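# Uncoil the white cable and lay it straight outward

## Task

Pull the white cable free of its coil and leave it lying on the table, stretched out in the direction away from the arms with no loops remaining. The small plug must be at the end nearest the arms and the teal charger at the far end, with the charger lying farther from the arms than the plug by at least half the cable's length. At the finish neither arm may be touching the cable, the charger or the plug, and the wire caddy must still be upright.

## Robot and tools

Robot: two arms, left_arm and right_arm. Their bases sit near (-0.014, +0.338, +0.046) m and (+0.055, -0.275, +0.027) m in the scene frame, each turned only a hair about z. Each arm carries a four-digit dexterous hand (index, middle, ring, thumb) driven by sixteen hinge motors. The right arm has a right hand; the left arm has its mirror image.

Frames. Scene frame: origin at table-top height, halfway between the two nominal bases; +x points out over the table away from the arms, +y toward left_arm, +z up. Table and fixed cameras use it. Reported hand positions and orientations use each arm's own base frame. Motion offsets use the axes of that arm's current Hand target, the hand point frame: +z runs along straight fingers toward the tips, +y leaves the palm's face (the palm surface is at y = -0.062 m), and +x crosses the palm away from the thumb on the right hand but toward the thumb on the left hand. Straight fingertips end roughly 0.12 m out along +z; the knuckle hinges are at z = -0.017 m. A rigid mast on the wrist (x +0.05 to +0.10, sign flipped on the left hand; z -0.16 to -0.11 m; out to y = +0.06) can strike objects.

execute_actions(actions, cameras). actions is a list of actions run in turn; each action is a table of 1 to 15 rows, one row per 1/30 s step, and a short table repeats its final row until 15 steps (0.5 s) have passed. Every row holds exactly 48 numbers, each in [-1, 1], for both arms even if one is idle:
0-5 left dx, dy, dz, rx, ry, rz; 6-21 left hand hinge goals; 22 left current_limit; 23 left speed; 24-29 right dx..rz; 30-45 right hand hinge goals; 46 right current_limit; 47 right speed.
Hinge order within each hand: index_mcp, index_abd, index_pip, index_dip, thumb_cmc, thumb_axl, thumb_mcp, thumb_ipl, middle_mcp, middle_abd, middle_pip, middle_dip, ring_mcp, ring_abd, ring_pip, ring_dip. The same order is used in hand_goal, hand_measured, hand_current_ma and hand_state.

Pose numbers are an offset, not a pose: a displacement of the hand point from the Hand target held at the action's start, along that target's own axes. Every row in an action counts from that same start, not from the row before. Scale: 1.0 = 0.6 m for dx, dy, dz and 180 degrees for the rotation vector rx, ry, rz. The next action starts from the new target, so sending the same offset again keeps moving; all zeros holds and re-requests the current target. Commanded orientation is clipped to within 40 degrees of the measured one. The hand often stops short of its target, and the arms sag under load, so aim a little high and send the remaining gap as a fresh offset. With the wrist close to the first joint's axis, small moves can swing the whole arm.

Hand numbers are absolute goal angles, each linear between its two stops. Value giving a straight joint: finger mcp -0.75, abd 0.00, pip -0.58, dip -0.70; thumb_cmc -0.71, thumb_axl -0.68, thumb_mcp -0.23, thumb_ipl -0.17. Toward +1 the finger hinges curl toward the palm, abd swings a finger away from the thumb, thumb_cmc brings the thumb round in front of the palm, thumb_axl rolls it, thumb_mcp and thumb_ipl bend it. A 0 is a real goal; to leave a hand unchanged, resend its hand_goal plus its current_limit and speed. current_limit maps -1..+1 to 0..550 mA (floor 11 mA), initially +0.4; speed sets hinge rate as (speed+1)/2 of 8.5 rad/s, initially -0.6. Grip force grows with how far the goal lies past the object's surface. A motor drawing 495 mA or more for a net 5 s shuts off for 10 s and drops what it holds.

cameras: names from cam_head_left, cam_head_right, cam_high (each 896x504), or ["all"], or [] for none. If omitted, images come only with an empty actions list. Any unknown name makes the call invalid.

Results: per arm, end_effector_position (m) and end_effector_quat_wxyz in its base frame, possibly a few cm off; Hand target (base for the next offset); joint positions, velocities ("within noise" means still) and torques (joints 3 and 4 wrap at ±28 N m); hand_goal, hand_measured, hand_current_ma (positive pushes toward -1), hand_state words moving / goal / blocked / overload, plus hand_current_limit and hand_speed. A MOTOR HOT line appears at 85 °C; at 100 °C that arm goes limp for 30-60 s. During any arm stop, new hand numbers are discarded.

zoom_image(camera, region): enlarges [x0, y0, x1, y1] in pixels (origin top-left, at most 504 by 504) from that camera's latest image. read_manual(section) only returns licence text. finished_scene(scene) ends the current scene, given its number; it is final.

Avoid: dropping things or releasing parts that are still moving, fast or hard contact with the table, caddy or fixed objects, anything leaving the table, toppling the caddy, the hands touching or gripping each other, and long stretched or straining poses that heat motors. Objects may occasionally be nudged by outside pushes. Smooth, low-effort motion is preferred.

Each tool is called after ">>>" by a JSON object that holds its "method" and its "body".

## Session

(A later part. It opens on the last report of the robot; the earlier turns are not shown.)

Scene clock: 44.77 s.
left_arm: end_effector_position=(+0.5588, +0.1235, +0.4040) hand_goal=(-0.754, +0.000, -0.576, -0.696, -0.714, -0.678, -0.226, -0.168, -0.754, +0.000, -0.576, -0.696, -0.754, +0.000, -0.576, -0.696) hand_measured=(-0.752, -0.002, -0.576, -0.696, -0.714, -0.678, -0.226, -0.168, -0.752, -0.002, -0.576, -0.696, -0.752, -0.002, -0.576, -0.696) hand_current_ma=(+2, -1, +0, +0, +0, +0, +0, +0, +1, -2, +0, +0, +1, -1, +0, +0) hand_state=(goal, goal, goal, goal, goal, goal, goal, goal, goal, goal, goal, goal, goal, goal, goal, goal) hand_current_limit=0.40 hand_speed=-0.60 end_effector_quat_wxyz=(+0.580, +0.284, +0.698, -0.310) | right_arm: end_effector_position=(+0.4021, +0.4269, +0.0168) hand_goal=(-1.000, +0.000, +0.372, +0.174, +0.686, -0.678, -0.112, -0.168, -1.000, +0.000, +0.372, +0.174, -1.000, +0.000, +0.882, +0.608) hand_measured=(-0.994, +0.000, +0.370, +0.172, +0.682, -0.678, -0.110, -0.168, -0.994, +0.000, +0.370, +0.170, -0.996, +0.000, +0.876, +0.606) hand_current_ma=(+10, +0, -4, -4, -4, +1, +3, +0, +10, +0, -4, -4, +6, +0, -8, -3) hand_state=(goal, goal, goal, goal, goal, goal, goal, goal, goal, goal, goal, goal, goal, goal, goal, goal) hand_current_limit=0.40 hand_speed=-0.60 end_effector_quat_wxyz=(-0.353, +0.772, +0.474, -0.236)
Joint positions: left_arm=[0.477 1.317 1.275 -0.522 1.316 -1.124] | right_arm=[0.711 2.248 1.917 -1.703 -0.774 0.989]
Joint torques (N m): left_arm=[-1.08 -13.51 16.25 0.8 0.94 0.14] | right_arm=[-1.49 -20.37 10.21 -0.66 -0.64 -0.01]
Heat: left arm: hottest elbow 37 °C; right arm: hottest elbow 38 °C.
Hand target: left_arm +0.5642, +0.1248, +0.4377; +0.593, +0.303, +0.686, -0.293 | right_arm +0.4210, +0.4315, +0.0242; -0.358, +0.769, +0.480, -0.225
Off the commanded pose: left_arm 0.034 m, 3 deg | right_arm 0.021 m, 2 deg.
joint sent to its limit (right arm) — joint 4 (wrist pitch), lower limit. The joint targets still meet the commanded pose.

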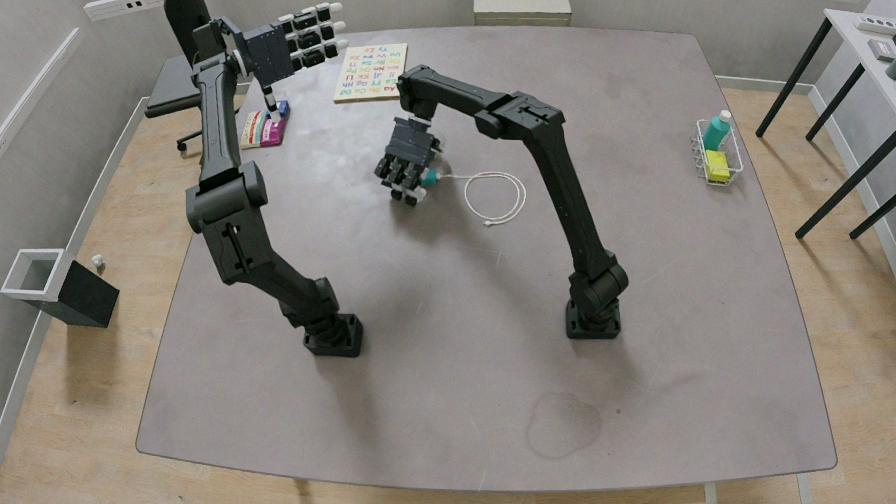

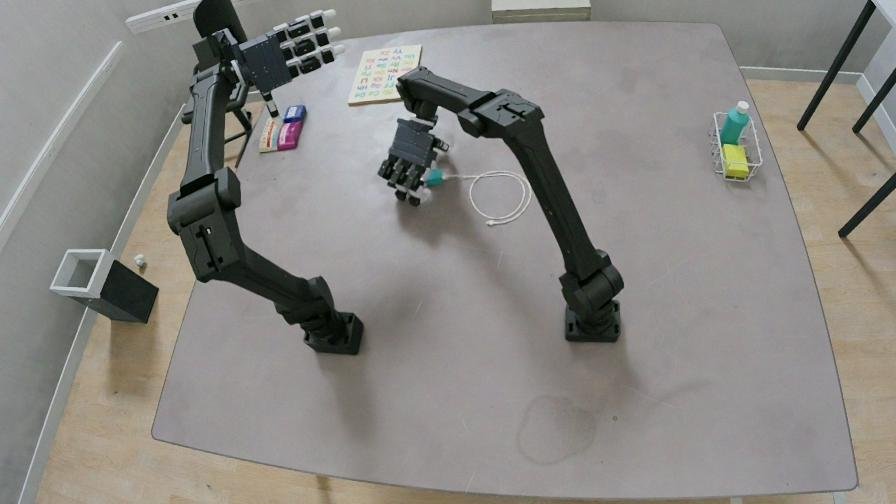

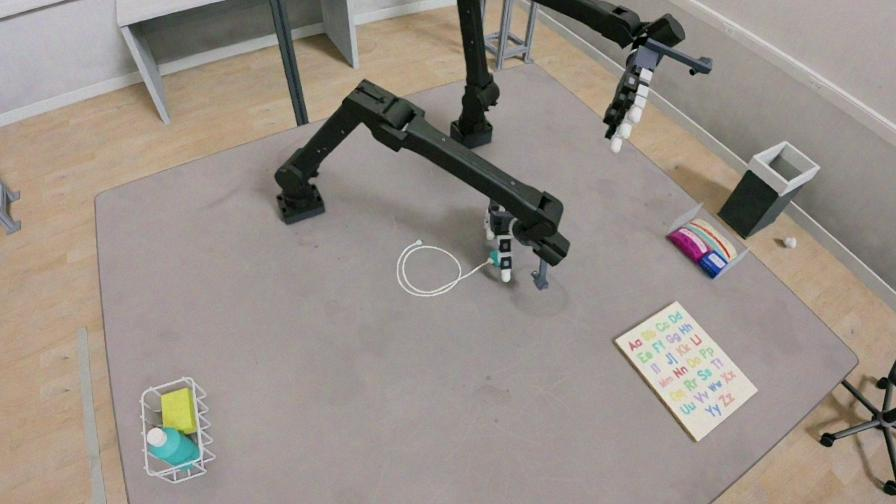

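>>> {"method": "execute_actions", "body": {"actions": [[[0,0,0,0,0,0,-0.754,0,-0.576,-0.696,-0.714,-0.678,-0.226,-0.168,-0.754,0,-0.576,-0.696,-0.754,0,-0.576,-0.696,0.4,-0.6, 0,0,0,0,0,0,-1,0,0.372,0.362,0.686,-0.678,-0.112,-0.168,-1,0,0.372,0.362,-1,0,0.883,0.609,0.4,-0.6]],[[0,0,0,0,0,0,-0.754,0,-0.576,-0.696,-0.714,-0.678,-0.226,-0.168,-0.754,0,-0.576,-0.696,-0.754,0,-0.576,-0.696,0.4,-0.6, 0,0.0306,0.0257,0,0,0,-1,0,0.372,0.362,0.686,-0.678,-0.112,-0.168,-1,0,0.372,0.362,-1,0,0.883,0.609,0.4,-0.6]]], "cameras": ["cam_high", "cam_head_left", "cam_head_right"]}}

>>> {"method": "zoom_image", "body": {"camera": "cam_head_left", "region": [380, 130, 460, 210]}}

>>> {"method": "zoom_image", "body": {"camera": "cam_high", "region": [460, 200, 560, 300]}}

>>> {"method": "zoom_image", "body": {"camera": "cam_head_right", "region": [380, 130, 460, 210]}}

Scene clock: 47.70 s.
left_arm: end_effector_position=(+0.5588, +0.1235, +0.4040) hand_goal=(-0.754, +0.000, -0.576, -0.696, -0.714, -0.678, -0.226, -0.168, -0.754, +0.000, -0.576, -0.696, -0.754, +0.000, -0.576, -0.696) hand_measured=(-0.752, -0.002, -0.576, -0.696, -0.714, -0.678, -0.226, -0.168, -0.752, -0.002, -0.576, -0.696, -0.752, -0.002, -0.576, -0.696) hand_current_ma=(+2, -1, +0, +0, +0, +0, +0, +0, +1, -2, +0, +0, +1, -1, +0, +0) hand_state=(goal, goal, goal, goal, goal, goal, goal, goal, goal, goal, goal, goal, goal, goal, goal, goal) hand_current_limit=0.40 hand_speed=-0.60 end_effector_quat_wxyz=(+0.580, +0.284, +0.698, -0.310) | right_arm: end_effector_position=(+0.4010, +0.4264, -0.0018) hand_goal=(-1.000, +0.000, +0.372, +0.362, +0.686, -0.678, -0.112, -0.168, -1.000, +0.000, +0.372, +0.362, -1.000, +0.000, +0.882, +0.608) hand_measured=(-0.994, +0.000, +0.370, +0.358, +0.682, -0.678, -0.110, -0.168, -0.994, +0.000, +0.370, +0.358, -0.996, +0.000, +0.876, +0.606) hand_current_ma=(+10, +0, -4, -4, -4, +1, +3, +0, +10, +0, -4, -5, +6, +0, -8, -3) hand_state=(goal, goal, goal, goal, goal, goal, goal, goal, goal, goal, goal, goal, goal, goal, goal, goal) hand_current_limit=0.40 hand_speed=-0.60 end_effector_quat_wxyz=(-0.353, +0.769, +0.474, -0.245)
Joint positions: left_arm=[0.477 1.317 1.275 -0.522 1.316 -1.124] | right_arm=[0.711 2.28 1.917 -1.697 -0.774 0.974]
Joint torques (N m): left_arm=[-0.85 -13.04 16.28 0.79 0.92 0.14] | right_arm=[-1.55 -19.78 9.84 -0.29 -0.65 0]
Heat: left arm: hottest elbow 37 °C; right arm: hottest elbow 38 °C.
Hand target: left_arm +0.5642, +0.1248, +0.4377; +0.593, +0.303, +0.686, -0.293 | right_arm +0.4210, +0.4315, +0.0001; -0.358, +0.769, +0.480, -0.225
Off the commanded pose: left_arm 0.034 m, 3 deg | right_arm 0.021 m, 3 deg.

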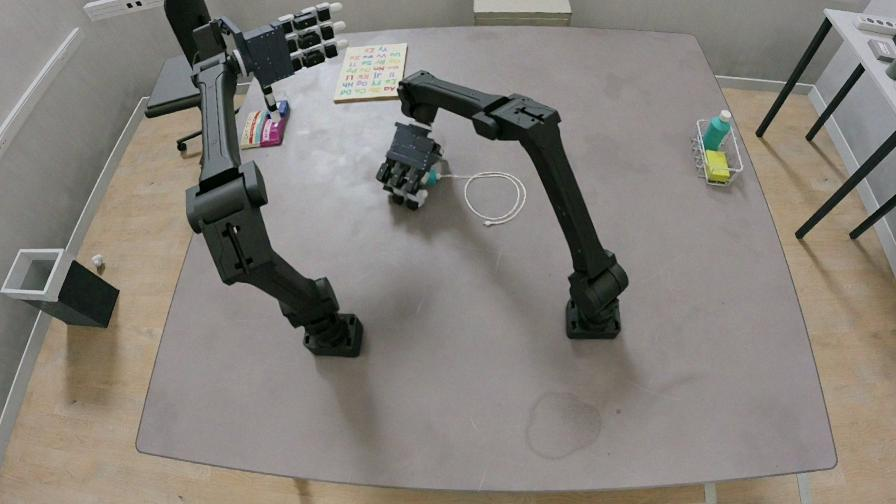

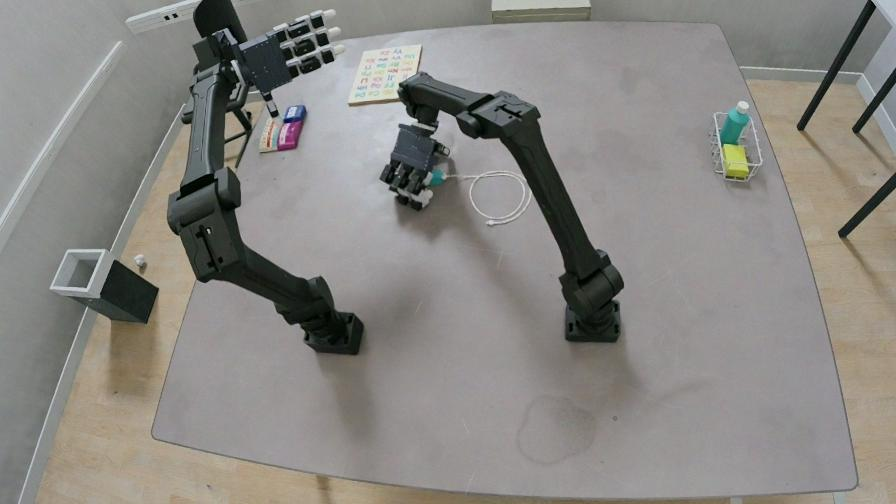

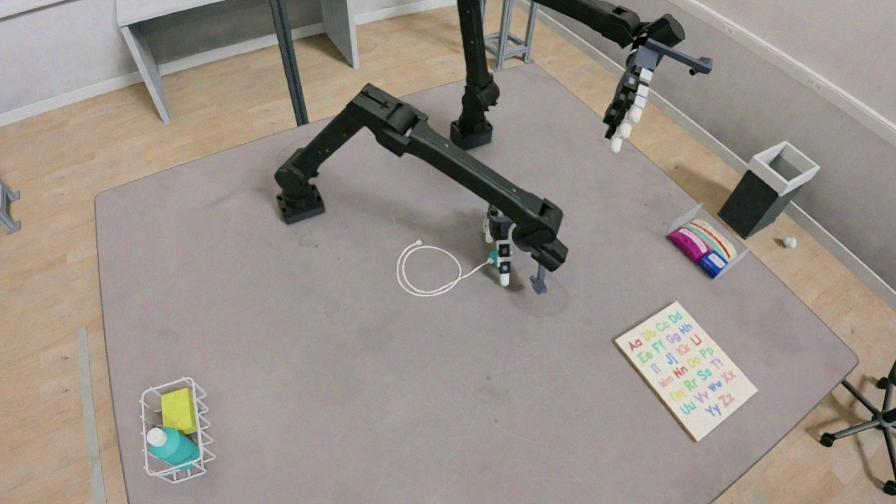

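Scaled by 6.300 from the camera's 896x504 image, which has a finer 1280x720 frame.

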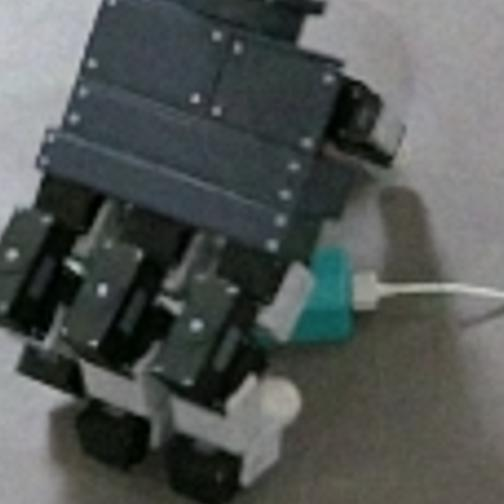

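Scaled by 5.040 from the camera's 896x504 image, which has a finer 1280x720 frame.

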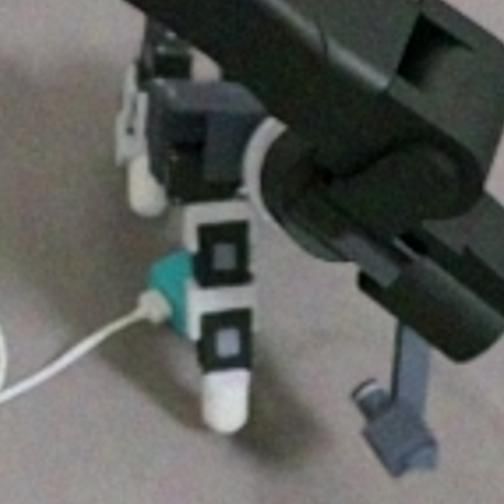

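Scaled by 6.300 from the camera's 896x504 image, which has a finer 1280x720 frame.

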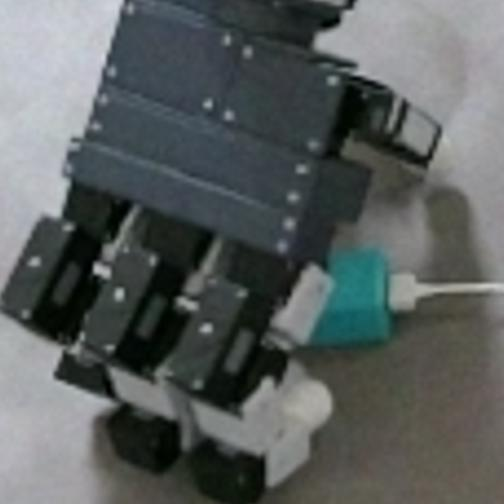

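>>> {"method": "execute_actions", "body": {"actions": [[[0,0,0,0,0,0,-0.754,0,-0.576,-0.696,-0.714,-0.678,-0.226,-0.168,-0.754,0,-0.576,-0.696,-0.754,0,-0.576,-0.696,0.4,-0.6, 0,0.0161,-0.0192,0,0,0,-1,0,0.372,0.362,0.686,-0.678,0.157,-0.168,-1,0,0.372,0.362,-1,0,0.883,0.609,0.2,-0.8]],[[0,0,0,0,0,0,-0.754,0,-0.576,-0.696,-0.714,-0.678,-0.226,-0.168,-0.754,0,-0.576,-0.696,-0.754,0,-0.576,-0.696,0.4,-0.6, 0,0,0,0,0,0,-0.93,0,0.372,0.362,0.686,-0.678,0.281,-0.168,-0.93,0,0.372,0.362,-1,0,0.883,0.609,0.2,-0.85]]], "cameras": ["cam_high", "cam_head_left", "cam_head_right"]}}

>>> {"method": "zoom_image", "body": {"camera": "cam_head_left", "region": [380, 130, 460, 210]}}

>>> {"method": "zoom_image", "body": {"camera": "cam_high", "region": [460, 200, 560, 300]}}

Scene clock: 49.53 s.
left_arm: end_effector_position=(+0.5588, +0.1235, +0.4040) hand_goal=(-0.754, +0.000, -0.576, -0.696, -0.714, -0.678, -0.226, -0.168, -0.754, +0.000, -0.576, -0.696, -0.754, +0.000, -0.576, -0.696) hand_measured=(-0.752, -0.002, -0.576, -0.696, -0.714, -0.678, -0.226, -0.168, -0.752, -0.002, -0.576, -0.696, -0.752, -0.002, -0.576, -0.696) hand_current_ma=(+2, -1, +0, +0, +0, +0, +0, +0, +1, -2, +0, +0, +1, -1, +0, +0) hand_state=(goal, goal, goal, goal, goal, goal, goal, goal, goal, goal, goal, goal, goal, goal, goal, goal) hand_current_limit=0.40 hand_speed=-0.60 end_effector_quat_wxyz=(+0.580, +0.284, +0.698, -0.310) | right_arm: end_effector_position=(+0.4213, +0.4206, +0.0011) hand_goal=(-0.930, +0.000, +0.372, +0.362, +0.686, -0.678, +0.280, -0.168, -0.930, +0.000, +0.372, +0.362, -1.000, +0.000, +0.882, +0.608) hand_measured=(-0.926, +0.000, +0.370, +0.358, +0.684, -0.678, +0.274, -0.170, -0.926, +0.000, +0.370, +0.358, -0.996, +0.000, +0.876, +0.606) hand_current_ma=(+8, +0, -4, -4, -3, +1, -15, -3, +8, +0, -4, -5, +6, +0, -8, -3) hand_state=(goal, goal, goal, goal, goal, goal, goal, goal, goal, goal, goal, goal, goal, goal, goal, goal) hand_current_limit=0.20 hand_speed=-0.85 end_effector_quat_wxyz=(-0.355, +0.771, +0.476, -0.228)
Joint positions: left_arm=[0.477 1.317 1.275 -0.522 1.316 -1.124] | right_arm=[0.683 2.286 1.943 -1.697 -0.764 0.957]
Joint torques (N m): left_arm=[-0.67 -13.33 16.35 0.9 0.92 0.16] | right_arm=[-1.03 -19.25 10.02 -0.91 -0.69 0]
Heat: left arm: hottest elbow 37 °C; right arm: hottest elbow 38 °C.
Hand target: left_arm +0.5642, +0.1248, +0.4377; +0.593, +0.303, +0.686, -0.293 | right_arm +0.4344, +0.4249, +0.0001; -0.358, +0.769, +0.480, -0.225
Off the commanded pose: left_arm 0.034 m, 3 deg | right_arm 0.014 m, 1 deg.
joint sent to its limit (right arm) — joint 4 (wrist pitch), lower limit. The joint targets still meet the commanded pose.

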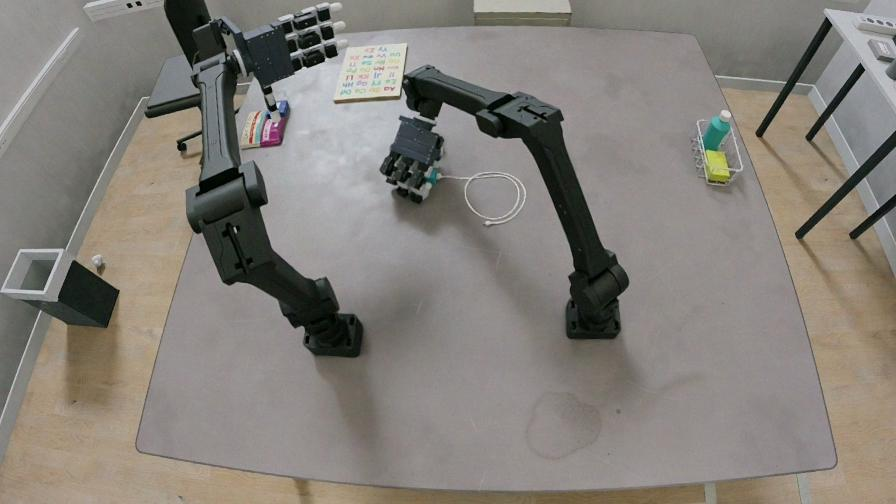

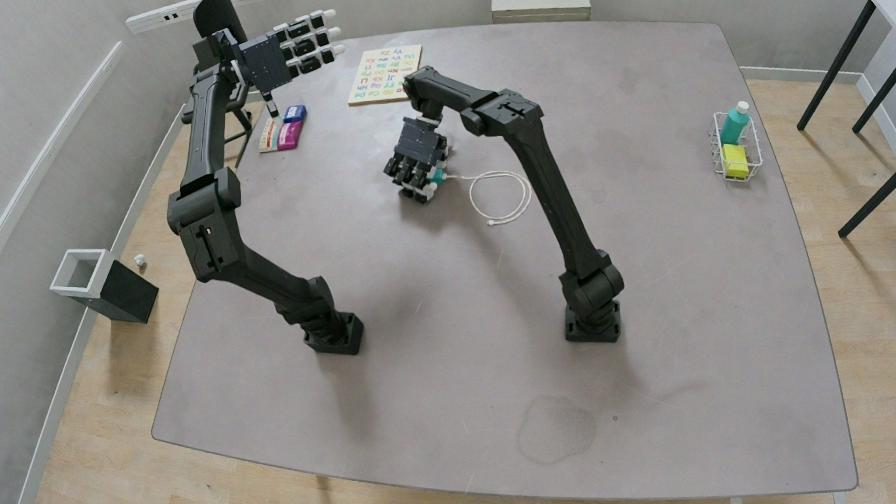

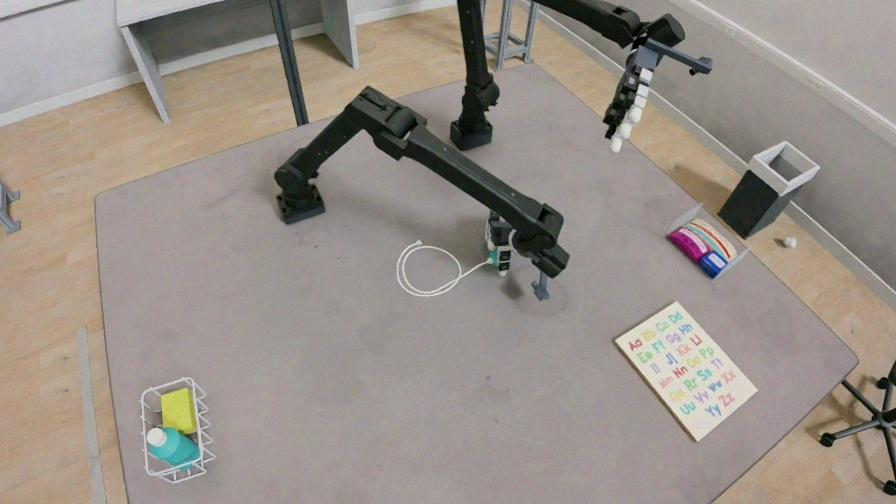

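Scaled by 6.300 from the camera's 896x504 image, which has a finer 1280x720 frame.

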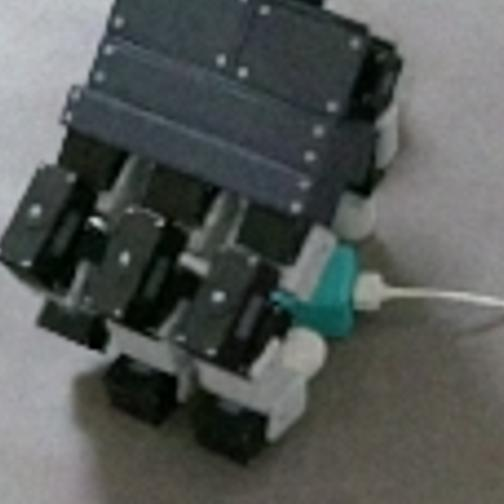

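Scaled by 5.040 from the camera's 896x504 image, which has a finer 1280x720 frame.

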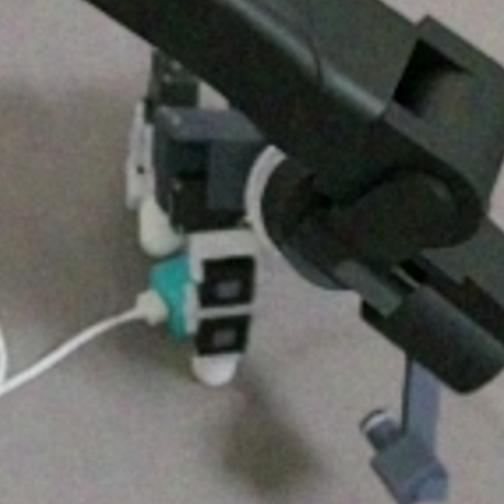

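>>> {"method": "execute_actions", "body": {"actions": [[[0,0,0,0,0,0,-0.754,0,-0.576,-0.696,-0.714,-0.678,-0.226,-0.168,-0.754,0,-0.576,-0.696,-0.754,0,-0.576,-0.696,0.4,-0.6, -0.0133,-0.0043,0.0051,0,0,0,-0.93,0,0.372,0.362,0.686,-0.678,0.281,-0.168,-0.93,0,0.372,0.362,-1,0,0.883,0.609,0.2,-0.85]],[[0,0,0,0,0,0,-0.754,0,-0.576,-0.696,-0.714,-0.678,-0.226,-0.168,-0.754,0,-0.576,-0.696,-0.754,0,-0.576,-0.696,0.4,-0.6, 0,0,0,0,0,0,-0.90,0,0.372,0.362,0.686,-0.678,0.40,-0.168,-0.90,0,0.372,0.362,-1,0,0.883,0.609,0.0,-0.85]],[[0,0,0,0,0,0,-0.754,0,-0.576,-0.696,-0.714,-0.678,-0.226,-0.168,-0.754,0,-0.576,-0.696,-0.754,0,-0.576,-0.696,0.4,-0.6, 0,0,0,0,0,0,-0.863,0,0.372,0.362,0.686,-0.678,0.52,-0.168,-0.863,0,0.372,0.362,-1,0,0.883,0.609,0.0,-0.85]]], "cameras": ["cam_high", "cam_head_left"]}}

>>> {"method": "zoom_image", "body": {"camera": "cam_head_left", "region": [380, 130, 460, 210]}}

>>> {"method": "zoom_image", "body": {"camera": "cam_high", "region": [460, 200, 560, 300]}}

Scene clock: 52.07 s.
left_arm: end_effector_position=(+0.5588, +0.1235, +0.4040) hand_goal=(-0.754, +0.000, -0.576, -0.696, -0.714, -0.678, -0.226, -0.168, -0.754, +0.000, -0.576, -0.696, -0.754, +0.000, -0.576, -0.696) hand_measured=(-0.752, -0.002, -0.576, -0.696, -0.714, -0.678, -0.226, -0.168, -0.752, -0.002, -0.576, -0.696, -0.752, -0.002, -0.576, -0.696) hand_current_ma=(+2, -1, +0, +0, +0, +0, +0, +0, +1, -2, +0, +0, +1, -1, +0, +0) hand_state=(goal, goal, goal, goal, goal, goal, goal, goal, goal, goal, goal, goal, goal, goal, goal, goal) hand_current_limit=0.40 hand_speed=-0.60 end_effector_quat_wxyz=(+0.580, +0.284, +0.698, -0.310) | right_arm: end_effector_position=(+0.4218, +0.4213, +0.0010) hand_goal=(-0.864, +0.000, +0.372, +0.362, +0.686, -0.678, +0.520, -0.168, -0.864, +0.000, +0.372, +0.362, -1.000, +0.000, +0.882, +0.608) hand_measured=(-0.866, +0.000, +0.368, +0.360, +0.682, -0.682, +0.436, -0.186, -0.872, +0.000, +0.366, +0.360, -0.996, +0.000, +0.876, +0.606) hand_current_ma=(-3, +0, -5, -3, -6, -8, -275, -54, -13, +0, -9, -3, +6, +0, -8, -3) hand_state=(goal, goal, goal, goal, goal, goal, blocked, goal, goal, goal, goal, goal, goal, goal, goal, goal) hand_current_limit=0.00 hand_speed=-0.85 end_effector_quat_wxyz=(-0.356, +0.769, +0.480, -0.226)
Joint positions: left_arm=[0.477 1.317 1.275 -0.522 1.316 -1.124] | right_arm=[0.683 2.286 1.943 -1.697 -0.764 0.947]
Joint torques (N m): left_arm=[-0.79 -13.16 16.35 0.9 0.93 0.15] | right_arm=[-1.03 -20.6 7.8 -0.84 -0.71 0]
Heat: left arm: hottest elbow 38 °C; right arm: hottest elbow 38 °C.
Hand target: left_arm +0.5642, +0.1248, +0.4377; +0.593, +0.303, +0.686, -0.293 | right_arm +0.4273, +0.4195, +0.0001; -0.358, +0.769, +0.480, -0.225
Off the commanded pose: left_arm 0.034 m, 3 deg | right_arm 0.006 m, 0 deg.
Images, in order (width x height): cam_head_left 896x504, cam_high 896x504.

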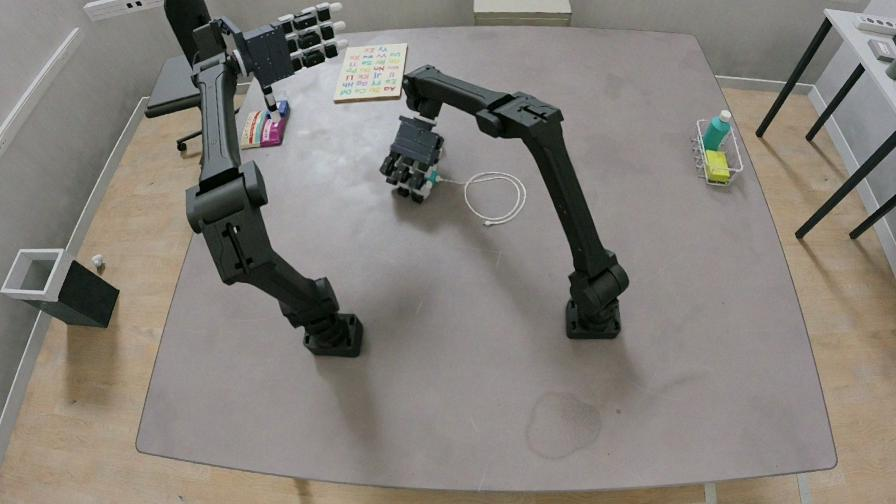

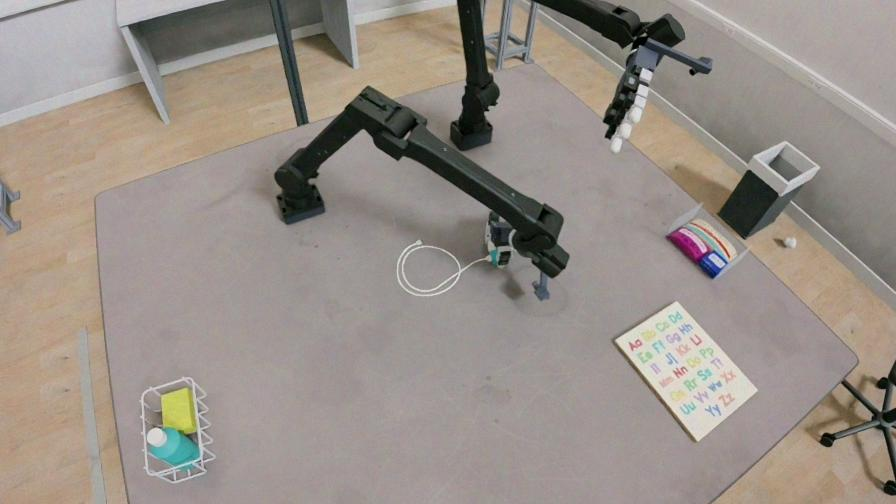

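Scaled by 6.300 from the camera's 896x504 image, which has a finer 1280x720 frame.

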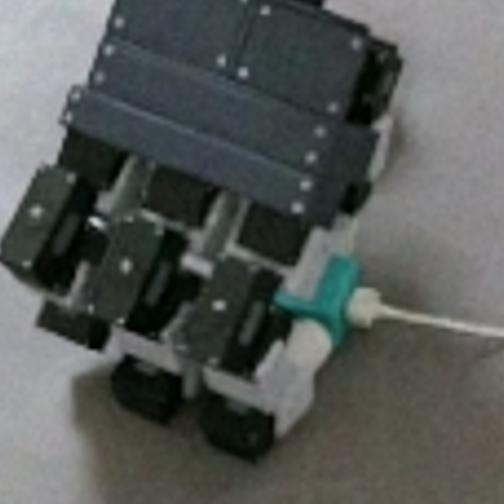

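Scaled by 5.040 from the camera's 896x504 image, which has a finer 1280x720 frame.

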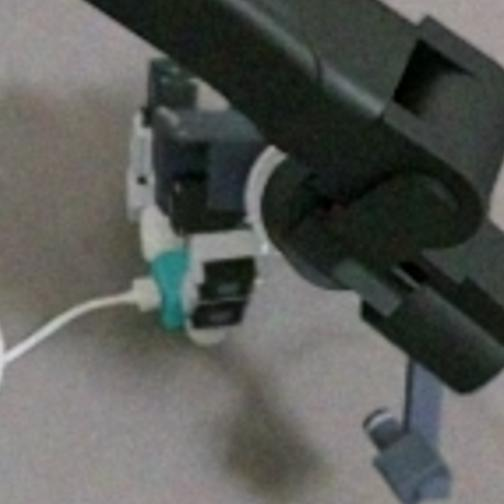

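>>> {"method": "execute_actions", "body": {"actions": [[[0,0,0,0,0,0,-0.754,0,-0.576,-0.696,-0.714,-0.678,-0.226,-0.168,-0.754,0,-0.576,-0.696,-0.754,0,-0.576,-0.696,0.4,-0.6, 0,0,0,0,0,0,-0.74,0,0.40,0.40,0.686,-0.678,0.56,-0.10,-0.74,0,0.40,0.40,-1,0,0.883,0.609,0.3,-0.85]],[[0,0,0,0,0,0,-0.754,0,-0.576,-0.696,-0.714,-0.678,-0.226,-0.168,-0.754,0,-0.576,-0.696,-0.754,0,-0.576,-0.696,0.4,-0.6, 0,-0.0383,-0.0322,0,0,0,-0.74,0,0.40,0.40,0.686,-0.678,0.56,-0.10,-0.74,0,0.40,0.40,-1,0,0.883,0.609,0.3,-0.85]],[[0,0,0,0,0,0,-0.754,0,-0.576,-0.696,-0.714,-0.678,-0.226,-0.168,-0.754,0,-0.576,-0.696,-0.754,0,-0.576,-0.696,0.4,-0.6, 0,-0.0383,-0.0322,0,0,0,-0.74,0,0.40,0.40,0.686,-0.678,0.56,-0.10,-0.74,0,0.40,0.40,-1,0,0.883,0.609,0.3,-0.85]]], "cameras": ["cam_high", "cam_head_left"]}}

>>> {"method": "zoom_image", "body": {"camera": "cam_head_left", "region": [380, 110, 480, 210]}}

>>> {"method": "zoom_image", "body": {"camera": "cam_high", "region": [460, 180, 560, 280]}}

Scene clock: 54.37 s.
left_arm: end_effector_position=(+0.5588, +0.1235, +0.4040) hand_goal=(-0.754, +0.000, -0.576, -0.696, -0.714, -0.678, -0.226, -0.168, -0.754, +0.000, -0.576, -0.696, -0.754, +0.000, -0.576, -0.696) hand_measured=(-0.752, -0.002, -0.576, -0.696, -0.714, -0.678, -0.226, -0.168, -0.752, -0.002, -0.576, -0.696, -0.752, -0.002, -0.576, -0.696) hand_current_ma=(+2, -1, +0, +0, +0, +0, +0, +0, +1, -2, +0, +0, +1, -1, +0, +0) hand_state=(goal, goal, goal, goal, goal, goal, goal, goal, goal, goal, goal, goal, goal, goal, goal, goal) hand_current_limit=0.40 hand_speed=-0.60 end_effector_quat_wxyz=(+0.580, +0.284, +0.698, -0.310) | right_arm: end_effector_position=(+0.4231, +0.4211, +0.0388) hand_goal=(-0.740, +0.000, +0.400, +0.400, +0.686, -0.678, +0.560, -0.100, -0.740, +0.000, +0.400, +0.400, -1.000, +0.000, +0.882, +0.608) hand_measured=(-0.822, +0.000, +0.366, +0.388, +0.678, -0.688, +0.418, -0.186, -0.818, +0.000, +0.368, +0.392, -0.996, +0.000, +0.876, +0.606) hand_current_ma=(-297, +0, -87, -24, -15, -25, -357, -357, -279, +0, -85, -15, +7, +0, -8, -3) hand_state=(blocked, goal, blocked, goal, goal, goal, blocked, blocked, blocked, goal, blocked, goal, goal, goal, goal, goal) hand_current_limit=0.30 hand_speed=-0.85 end_effector_quat_wxyz=(-0.355, +0.776, +0.479, -0.206)
Joint positions: left_arm=[0.477 1.317 1.275 -0.522 1.316 -1.124] | right_arm=[0.683 2.216 1.933 -1.698 -0.763 0.983]
Joint torques (N m): left_arm=[-0.91 -13.33 16.28 0.91 0.94 0.16] | right_arm=[-0.79 -23.53 7.69 -0.77 -0.7 0.22]
Heat: left arm: hottest elbow 38 °C; right arm: hottest elbow 38 °C.
Hand target: left_arm +0.5642, +0.1248, +0.4377; +0.593, +0.303, +0.686, -0.293 | right_arm +0.4274, +0.4195, +0.0602; -0.358, +0.769, +0.480, -0.225
Off the commanded pose: left_arm 0.034 m, 3 deg | right_arm 0.022 m, 2 deg.
joint sent to its limit (right arm) — joint 4 (wrist pitch), lower limit. The joint targets are off in orientation, not in position.
Images, in order (width x height): cam_head_left 896x504, cam_high 896x504.

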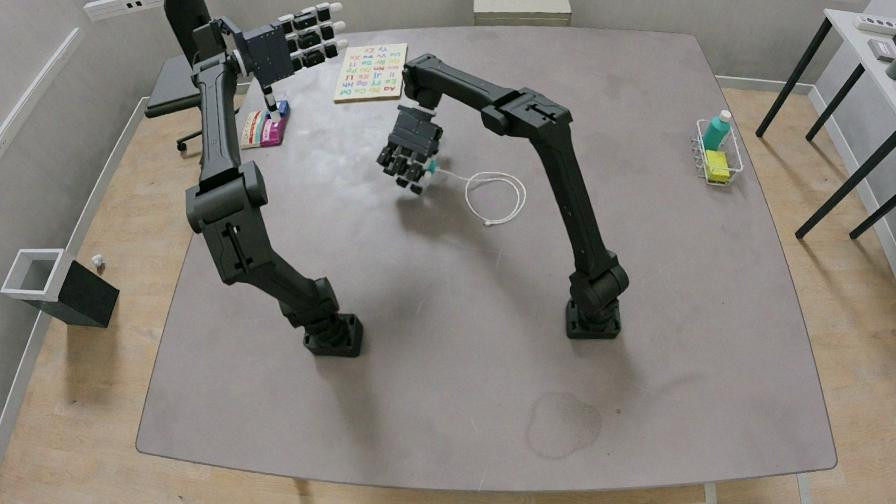

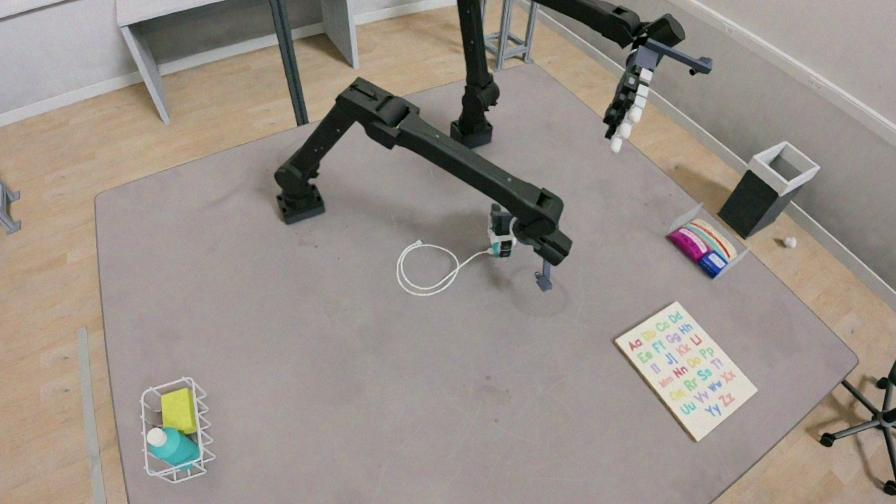

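Scaled by 5.040 from the camera's 896x504 image, which has a finer 1280x720 frame.

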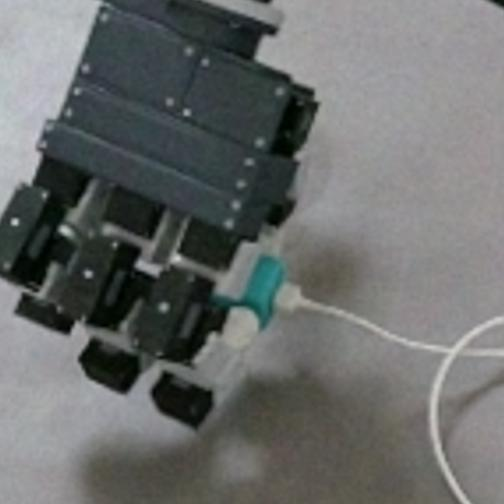

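Scaled by 5.040 from the camera's 896x504 image, which has a finer 1280x720 frame.

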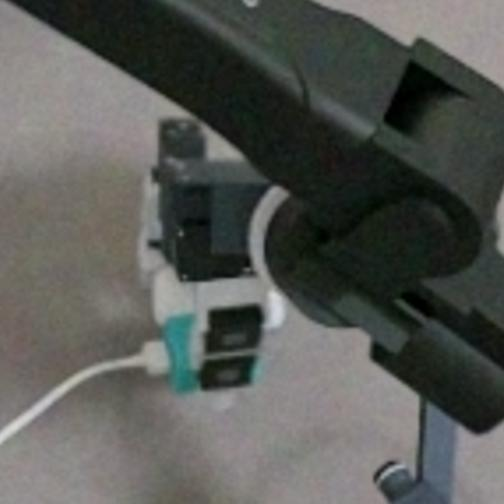

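>>> {"method": "execute_actions", "body": {"actions": [[[0,0,0,0,0,0,-0.754,0,-0.576,-0.696,-0.714,-0.678,-0.226,-0.168,-0.754,0,-0.576,-0.696,-0.754,0,-0.576,-0.696,0.4,-0.6, -0.0287,-0.0839,-0.0506,-0.0333,0,0,-0.74,0,0.40,0.40,0.686,-0.678,0.56,-0.10,-0.74,0,0.40,0.40,-1,0,0.883,0.609,0.3,-0.85]],[[0,0,0,0,0,0,-0.754,0,-0.576,-0.696,-0.714,-0.678,-0.226,-0.168,-0.754,0,-0.576,-0.696,-0.754,0,-0.576,-0.696,0.4,-0.6, -0.0287,-0.0782,-0.0591,-0.0333,0,0,-0.74,0,0.40,0.40,0.686,-0.678,0.56,-0.10,-0.74,0,0.40,0.40,-1,0,0.883,0.609,0.3,-0.85]],[[0,0,0,0,0,0,-0.754,0,-0.576,-0.696,-0.714,-0.678,-0.226,-0.168,-0.754,0,-0.576,-0.696,-0.754,0,-0.576,-0.696,0.4,-0.6, -0.0287,-0.0716,-0.0670,-0.0333,0,0,-0.74,0,0.40,0.40,0.686,-0.678,0.56,-0.10,-0.74,0,0.40,0.40,-1,0,0.883,0.609,0.3,-0.85]],[[0,0,0,0,0,0,-0.754,0,-0.576,-0.696,-0.714,-0.678,-0.226,-0.168,-0.754,0,-0.576,-0.696,-0.754,0,-0.576,-0.696,0.4,-0.6, -0.0287,-0.0642,-0.0741,-0.0333,0,0,-0.74,0,0.40,0.40,0.686,-0.678,0.56,-0.10,-0.74,0,0.40,0.40,-1,0,0.883,0.609,0.3,-0.85]]], "cameras": ["cam_high", "cam_head_left"]}}

Scene clock: 57.87 s.
left_arm: end_effector_position=(+0.5588, +0.1235, +0.4040) hand_goal=(-0.754, +0.000, -0.576, -0.696, -0.714, -0.678, -0.226, -0.168, -0.754, +0.000, -0.576, -0.696, -0.754, +0.000, -0.576, -0.696) hand_measured=(-0.752, -0.002, -0.576, -0.696, -0.714, -0.678, -0.226, -0.168, -0.752, -0.002, -0.576, -0.696, -0.752, -0.002, -0.576, -0.696) hand_current_ma=(+2, -1, +0, +0, +0, +0, +0, +0, +1, -2, +0, +0, +1, -1, +0, +0) hand_state=(goal, goal, goal, goal, goal, goal, goal, goal, goal, goal, goal, goal, goal, goal, goal, goal) hand_current_limit=0.40 hand_speed=-0.60 end_effector_quat_wxyz=(+0.580, +0.284, +0.698, -0.310) | right_arm: end_effector_position=(+0.3690, +0.3711, +0.2788) hand_goal=(-0.740, +0.000, +0.400, +0.400, +0.686, -0.678, +0.560, -0.100, -0.740, +0.000, +0.400, +0.400, -1.000, +0.000, +0.882, +0.608) hand_measured=(-0.822, +0.000, +0.366, +0.388, +0.678, -0.688, +0.418, -0.186, -0.816, +0.000, +0.368, +0.394, -0.996, +0.000, +0.876, +0.606) hand_current_ma=(-293, +0, -89, -24, -16, -26, -358, -357, -273, +0, -85, -11, +7, +0, -8, -3) hand_state=(blocked, goal, blocked, goal, goal, goal, blocked, blocked, blocked, goal, blocked, goal, goal, goal, goal, goal) hand_current_limit=0.30 hand_speed=-0.85 end_effector_quat_wxyz=(-0.199, +0.836, +0.508, -0.052)
Joint positions: left_arm=[0.477 1.317 1.275 -0.522 1.316 -1.124] | right_arm=[0.81 1.711 1.845 -1.701 -0.414 1.289]
Joint torques (N m): left_arm=[-1.03 -13.45 16.34 0.81 0.94 0.14] | right_arm=[0.38 -16.09 9.31 0.12 -0.27 0.2]
Heat: left arm: hottest elbow 38 °C; right arm: hottest elbow 38 °C.
Hand target: left_arm +0.5642, +0.1248, +0.4377; +0.593, +0.303, +0.686, -0.293 | right_arm +0.3648, +0.3738, +0.2927; -0.191, +0.826, +0.516, -0.120
Off the commanded pose: left_arm 0.034 m, 3 deg | right_arm 0.015 m, 8 deg.
joint sent to its limit (right arm) — joint 4 (wrist pitch), lower limit. The joint targets are off in orientation, not in position.
Images, in order (width x height): cam_head_left 896x504, cam_high 896x504.

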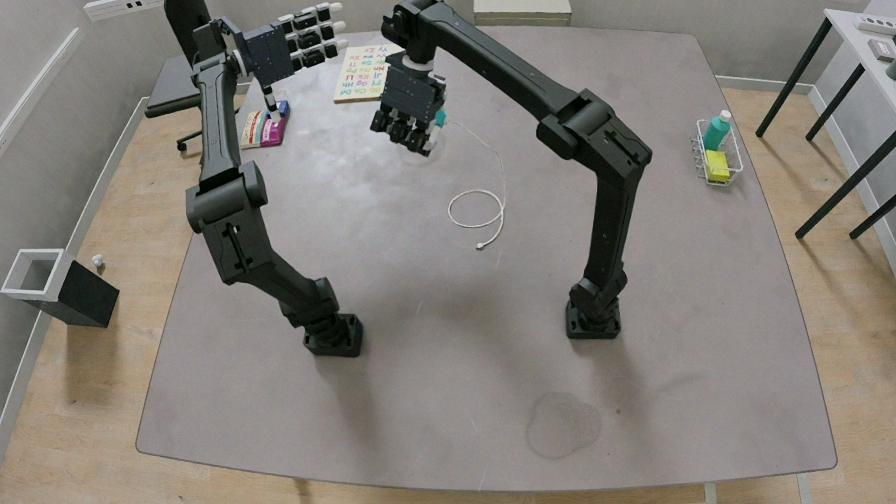

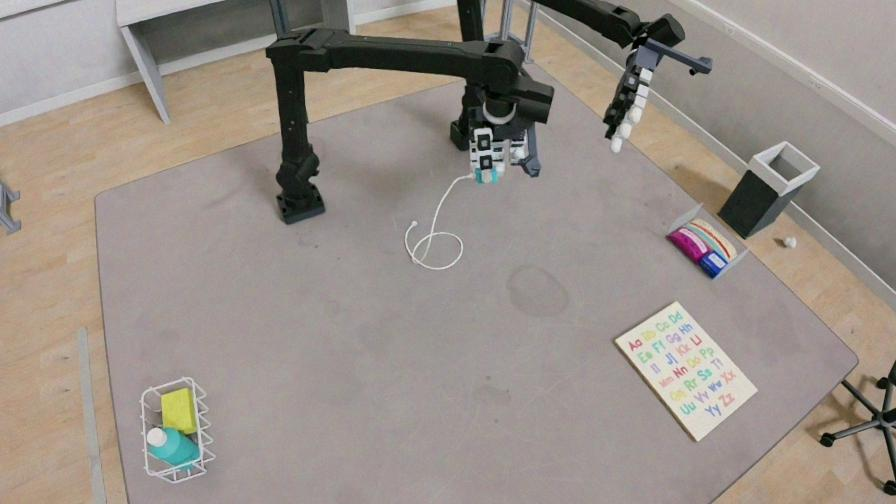

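>>> {"method": "execute_actions", "body": {"actions": [[[0,0,0,0,0,0,-0.754,0,-0.576,-0.696,-0.714,-0.678,-0.226,-0.168,-0.754,0,-0.576,-0.696,-0.754,0,-0.576,-0.696,0.4,-0.6, -0.0287,-0.0561,-0.0804,-0.0444,0,0,-0.74,0,0.40,0.40,0.686,-0.678,0.56,-0.10,-0.74,0,0.40,0.40,-1,0,0.883,0.609,0.3,-0.85]],[[0,0,0,0,0,0,-0.754,0,-0.576,-0.696,-0.714,-0.678,-0.226,-0.168,-0.754,0,-0.576,-0.696,-0.754,0,-0.576,-0.696,0.4,-0.6, -0.0287,-0.0443,-0.0874,-0.0444,0,0,-0.74,0,0.40,0.40,0.686,-0.678,0.56,-0.10,-0.74,0,0.40,0.40,-1,0,0.883,0.609,0.3,-0.85]],[[0,0,0,0,0,0,-0.754,0,-0.576,-0.696,-0.714,-0.678,-0.226,-0.168,-0.754,0,-0.576,-0.696,-0.754,0,-0.576,-0.696,0.4,-0.6, -0.0287,-0.0317,-0.0927,-0.0444,0,0,-0.74,0,0.40,0.40,0.686,-0.678,0.56,-0.10,-0.74,0,0.40,0.40,-1,0,0.883,0.609,0.3,-0.85]],[[0,0,0,0,0,0,-0.754,0,-0.576,-0.696,-0.714,-0.678,-0.226,-0.168,-0.754,0,-0.576,-0.696,-0.754,0,-0.576,-0.696,0.4,-0.6, -0.0287,-0.0185,-0.0962,-0.0444,0,0,-0.74,0,0.40,0.40,0.686,-0.678,0.56,-0.10,-0.74,0,0.40,0.40,-1,0,0.883,0.609,0.3,-0.85]]], "cameras": ["cam_high", "cam_head_left"]}}

Scene clock: 62.03 s.
left_arm: end_effector_position=(+0.5588, +0.1235, +0.4040) hand_goal=(-0.754, +0.000, -0.576, -0.696, -0.714, -0.678, -0.226, -0.168, -0.754, +0.000, -0.576, -0.696, -0.754, +0.000, -0.576, -0.696) hand_measured=(-0.752, -0.002, -0.576, -0.696, -0.714, -0.678, -0.226, -0.168, -0.752, -0.002, -0.576, -0.696, -0.752, -0.002, -0.576, -0.696) hand_current_ma=(+2, -1, +0, +0, +0, +0, +0, +0, +1, -2, +0, +0, +1, -1, +0, +0) hand_state=(goal, goal, goal, goal, goal, goal, goal, goal, goal, goal, goal, goal, goal, goal, goal, goal) hand_current_limit=0.40 hand_speed=-0.60 end_effector_quat_wxyz=(+0.580, +0.284, +0.698, -0.310) | right_arm: end_effector_position=(+0.3081, +0.3283, +0.4977) hand_goal=(-0.740, +0.000, +0.400, +0.400, +0.686, -0.678, +0.560, -0.100, -0.740, +0.000, +0.400, +0.400, -1.000, +0.000, +0.882, +0.608) hand_measured=(-0.822, +0.000, +0.366, +0.388, +0.676, -0.688, +0.418, -0.186, -0.816, +0.000, +0.368, +0.394, -0.998, +0.000, +0.876, +0.606) hand_current_ma=(-293, +0, -92, -24, -18, -26, -358, -357, -273, +0, -85, -11, +2, +0, -8, -3) hand_state=(blocked, goal, blocked, goal, goal, goal, blocked, blocked, blocked, goal, blocked, goal, goal, goal, goal, goal) hand_current_limit=0.30 hand_speed=-0.85 end_effector_quat_wxyz=(+0.001, +0.810, +0.541, +0.224)
Joint positions: left_arm=[0.477 1.317 1.275 -0.522 1.316 -1.124] | right_arm=[1.093 1.406 1.939 -1.702 0.215 1.442]
Joint torques (N m): left_arm=[-0.97 -13.22 16.25 0.85 0.95 0.16] | right_arm=[0.56 -10.52 11.43 0.94 0.67 0.04]
Heat: left arm: hottest elbow 38 °C; right arm: hottest elbow 38 °C.
Hand target: left_arm +0.5642, +0.1248, +0.4377; +0.593, +0.303, +0.686, -0.293 | right_arm +0.3024, +0.3281, +0.5253; +0.044, +0.847, +0.529, +0.027
Off the commanded pose: left_arm 0.034 m, 3 deg | right_arm 0.028 m, 24 deg.
joint sent to its limit (right arm) — joint 4 (wrist pitch), lower limit. The joint targets are off in orientation, not in position.
Images, in order (width x height): cam_head_left 896x504, cam_high 896x504.

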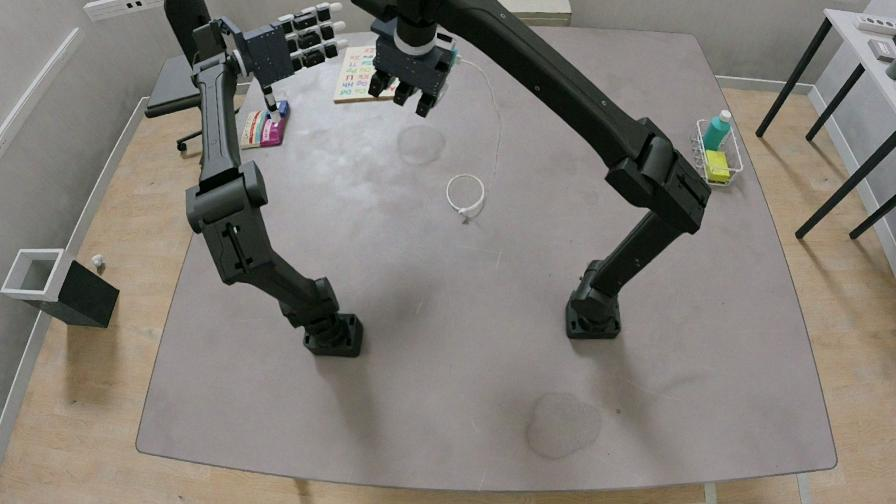

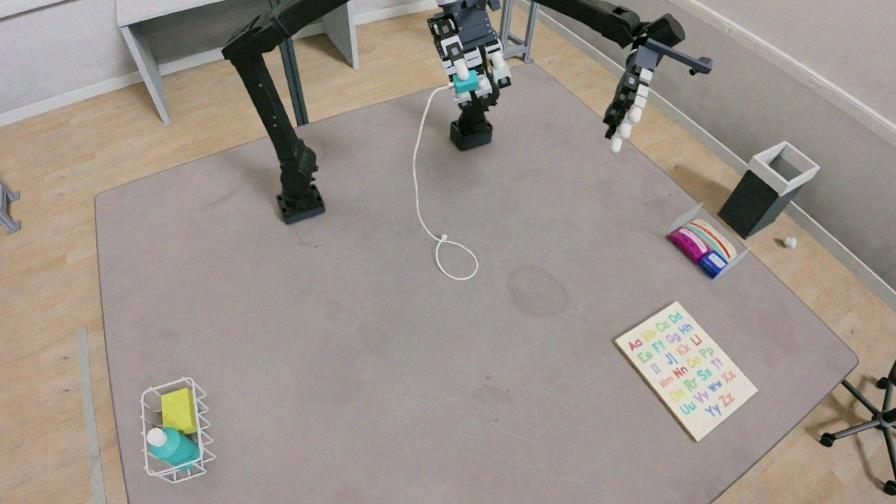

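>>> {"method": "execute_actions", "body": {"actions": [[[0,0,0,0,0,0,-0.754,0,-0.576,-0.696,-0.714,-0.678,-0.226,-0.168,-0.754,0,-0.576,-0.696,-0.754,0,-0.576,-0.696,0.4,-0.6, -0.0287,-0.0050,-0.0979,-0.0444,0,0,-0.74,0,0.40,0.40,0.686,-0.678,0.56,-0.10,-0.74,0,0.40,0.40,-1,0,0.883,0.609,0.3,-0.85]],[[0,0,0,0,0,0,-0.754,0,-0.576,-0.696,-0.714,-0.678,-0.226,-0.168,-0.754,0,-0.576,-0.696,-0.754,0,-0.576,-0.696,0.4,-0.6, -0.0287,0.0087,-0.0976,-0.0444,0,0,-0.74,0,0.40,0.40,0.686,-0.678,0.56,-0.10,-0.74,0,0.40,0.40,-1,0,0.883,0.609,0.3,-0.85]],[[0,0,0,0,0,0,-0.754,0,-0.576,-0.696,-0.714,-0.678,-0.226,-0.168,-0.754,0,-0.576,-0.696,-0.754,0,-0.576,-0.696,0.4,-0.6, -0.0287,0.0222,-0.0954,-0.0444,0,0,-0.74,0,0.40,0.40,0.686,-0.678,0.56,-0.10,-0.74,0,0.40,0.40,-1,0,0.883,0.609,0.3,-0.85]]], "cameras": ["cam_high", "cam_head_left"]}}

Scene clock: 64.57 s.
left_arm: end_effector_position=(+0.5588, +0.1235, +0.4040) hand_goal=(-0.754, +0.000, -0.576, -0.696, -0.714, -0.678, -0.226, -0.168, -0.754, +0.000, -0.576, -0.696, -0.754, +0.000, -0.576, -0.696) hand_measured=(-0.752, -0.002, -0.576, -0.696, -0.714, -0.678, -0.226, -0.168, -0.752, -0.002, -0.576, -0.696, -0.752, -0.002, -0.576, -0.696) hand_current_ma=(+2, -1, +0, +0, +0, +0, +0, +0, +1, -2, +0, +0, +1, -1, +0, +0) hand_state=(goal, goal, goal, goal, goal, goal, goal, goal, goal, goal, goal, goal, goal, goal, goal, goal) hand_current_limit=0.40 hand_speed=-0.60 end_effector_quat_wxyz=(+0.580, +0.284, +0.698, -0.310) | right_arm: end_effector_position=(+0.2628, +0.3008, +0.6772) hand_goal=(-0.740, +0.000, +0.400, +0.400, +0.686, -0.678, +0.560, -0.100, -0.740, +0.000, +0.400, +0.400, -1.000, +0.000, +0.882, +0.608) hand_measured=(-0.822, +0.000, +0.364, +0.390, +0.676, -0.688, +0.418, -0.186, -0.816, +0.000, +0.368, +0.394, -1.000, +0.000, +0.876, +0.606) hand_current_ma=(-293, +0, -92, -19, -18, -26, -357, -358, -273, +0, -85, -10, +0, +0, -8, -3) hand_state=(blocked, goal, blocked, goal, goal, goal, blocked, blocked, blocked, goal, blocked, goal, goal, goal, goal, goal) hand_current_limit=0.30 hand_speed=-0.85 end_effector_quat_wxyz=(+0.187, +0.687, +0.550, +0.436)
Joint positions: left_arm=[0.477 1.317 1.275 -0.522 1.316 -1.124] | right_arm=[1.341 1.335 2.098 -1.704 0.823 1.278]
Joint torques (N m): left_arm=[-0.79 -13.22 16.23 0.88 0.92 0.15] | right_arm=[0.73 -8.06 10.28 1.2 1.22 -0.13]
Heat: left arm: hottest elbow 39 °C; right arm: hottest elbow 38 °C.
Hand target: left_arm +0.5642, +0.1248, +0.4377; +0.593, +0.303, +0.686, -0.293 | right_arm +0.2557, +0.2939, +0.6995; +0.219, +0.819, +0.512, +0.136
Off the commanded pose: left_arm 0.034 m, 3 deg | right_arm 0.025 m, 38 deg.
joint sent to its limit (right arm) — joint 4 (wrist pitch), lower limit. The joint targets are off in orientation, not in position.
Images, in order (width x height): cam_head_left 896x504, cam_high 896x504.

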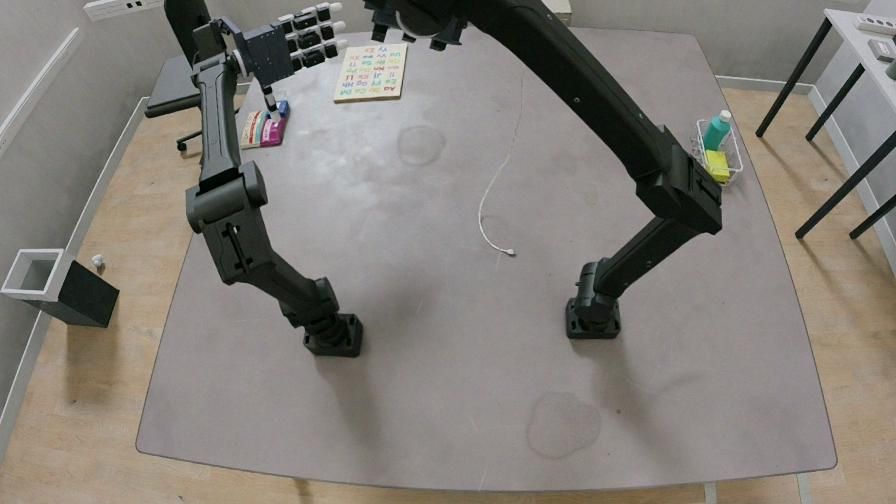

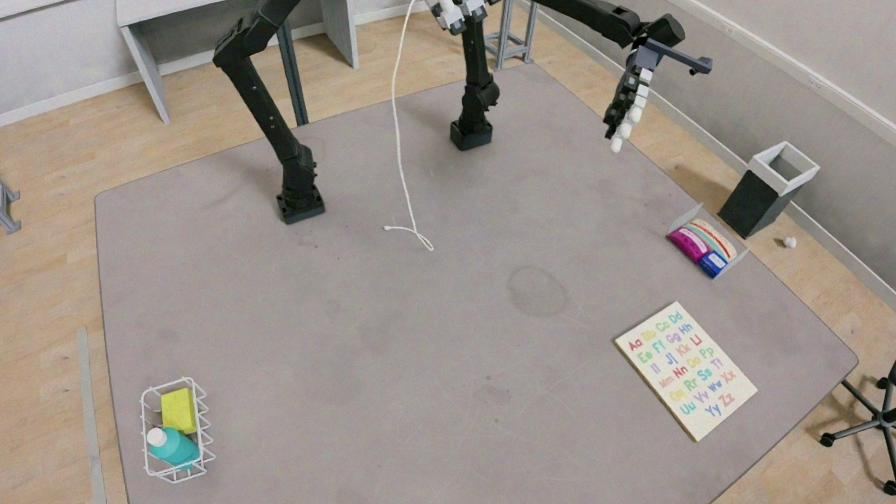

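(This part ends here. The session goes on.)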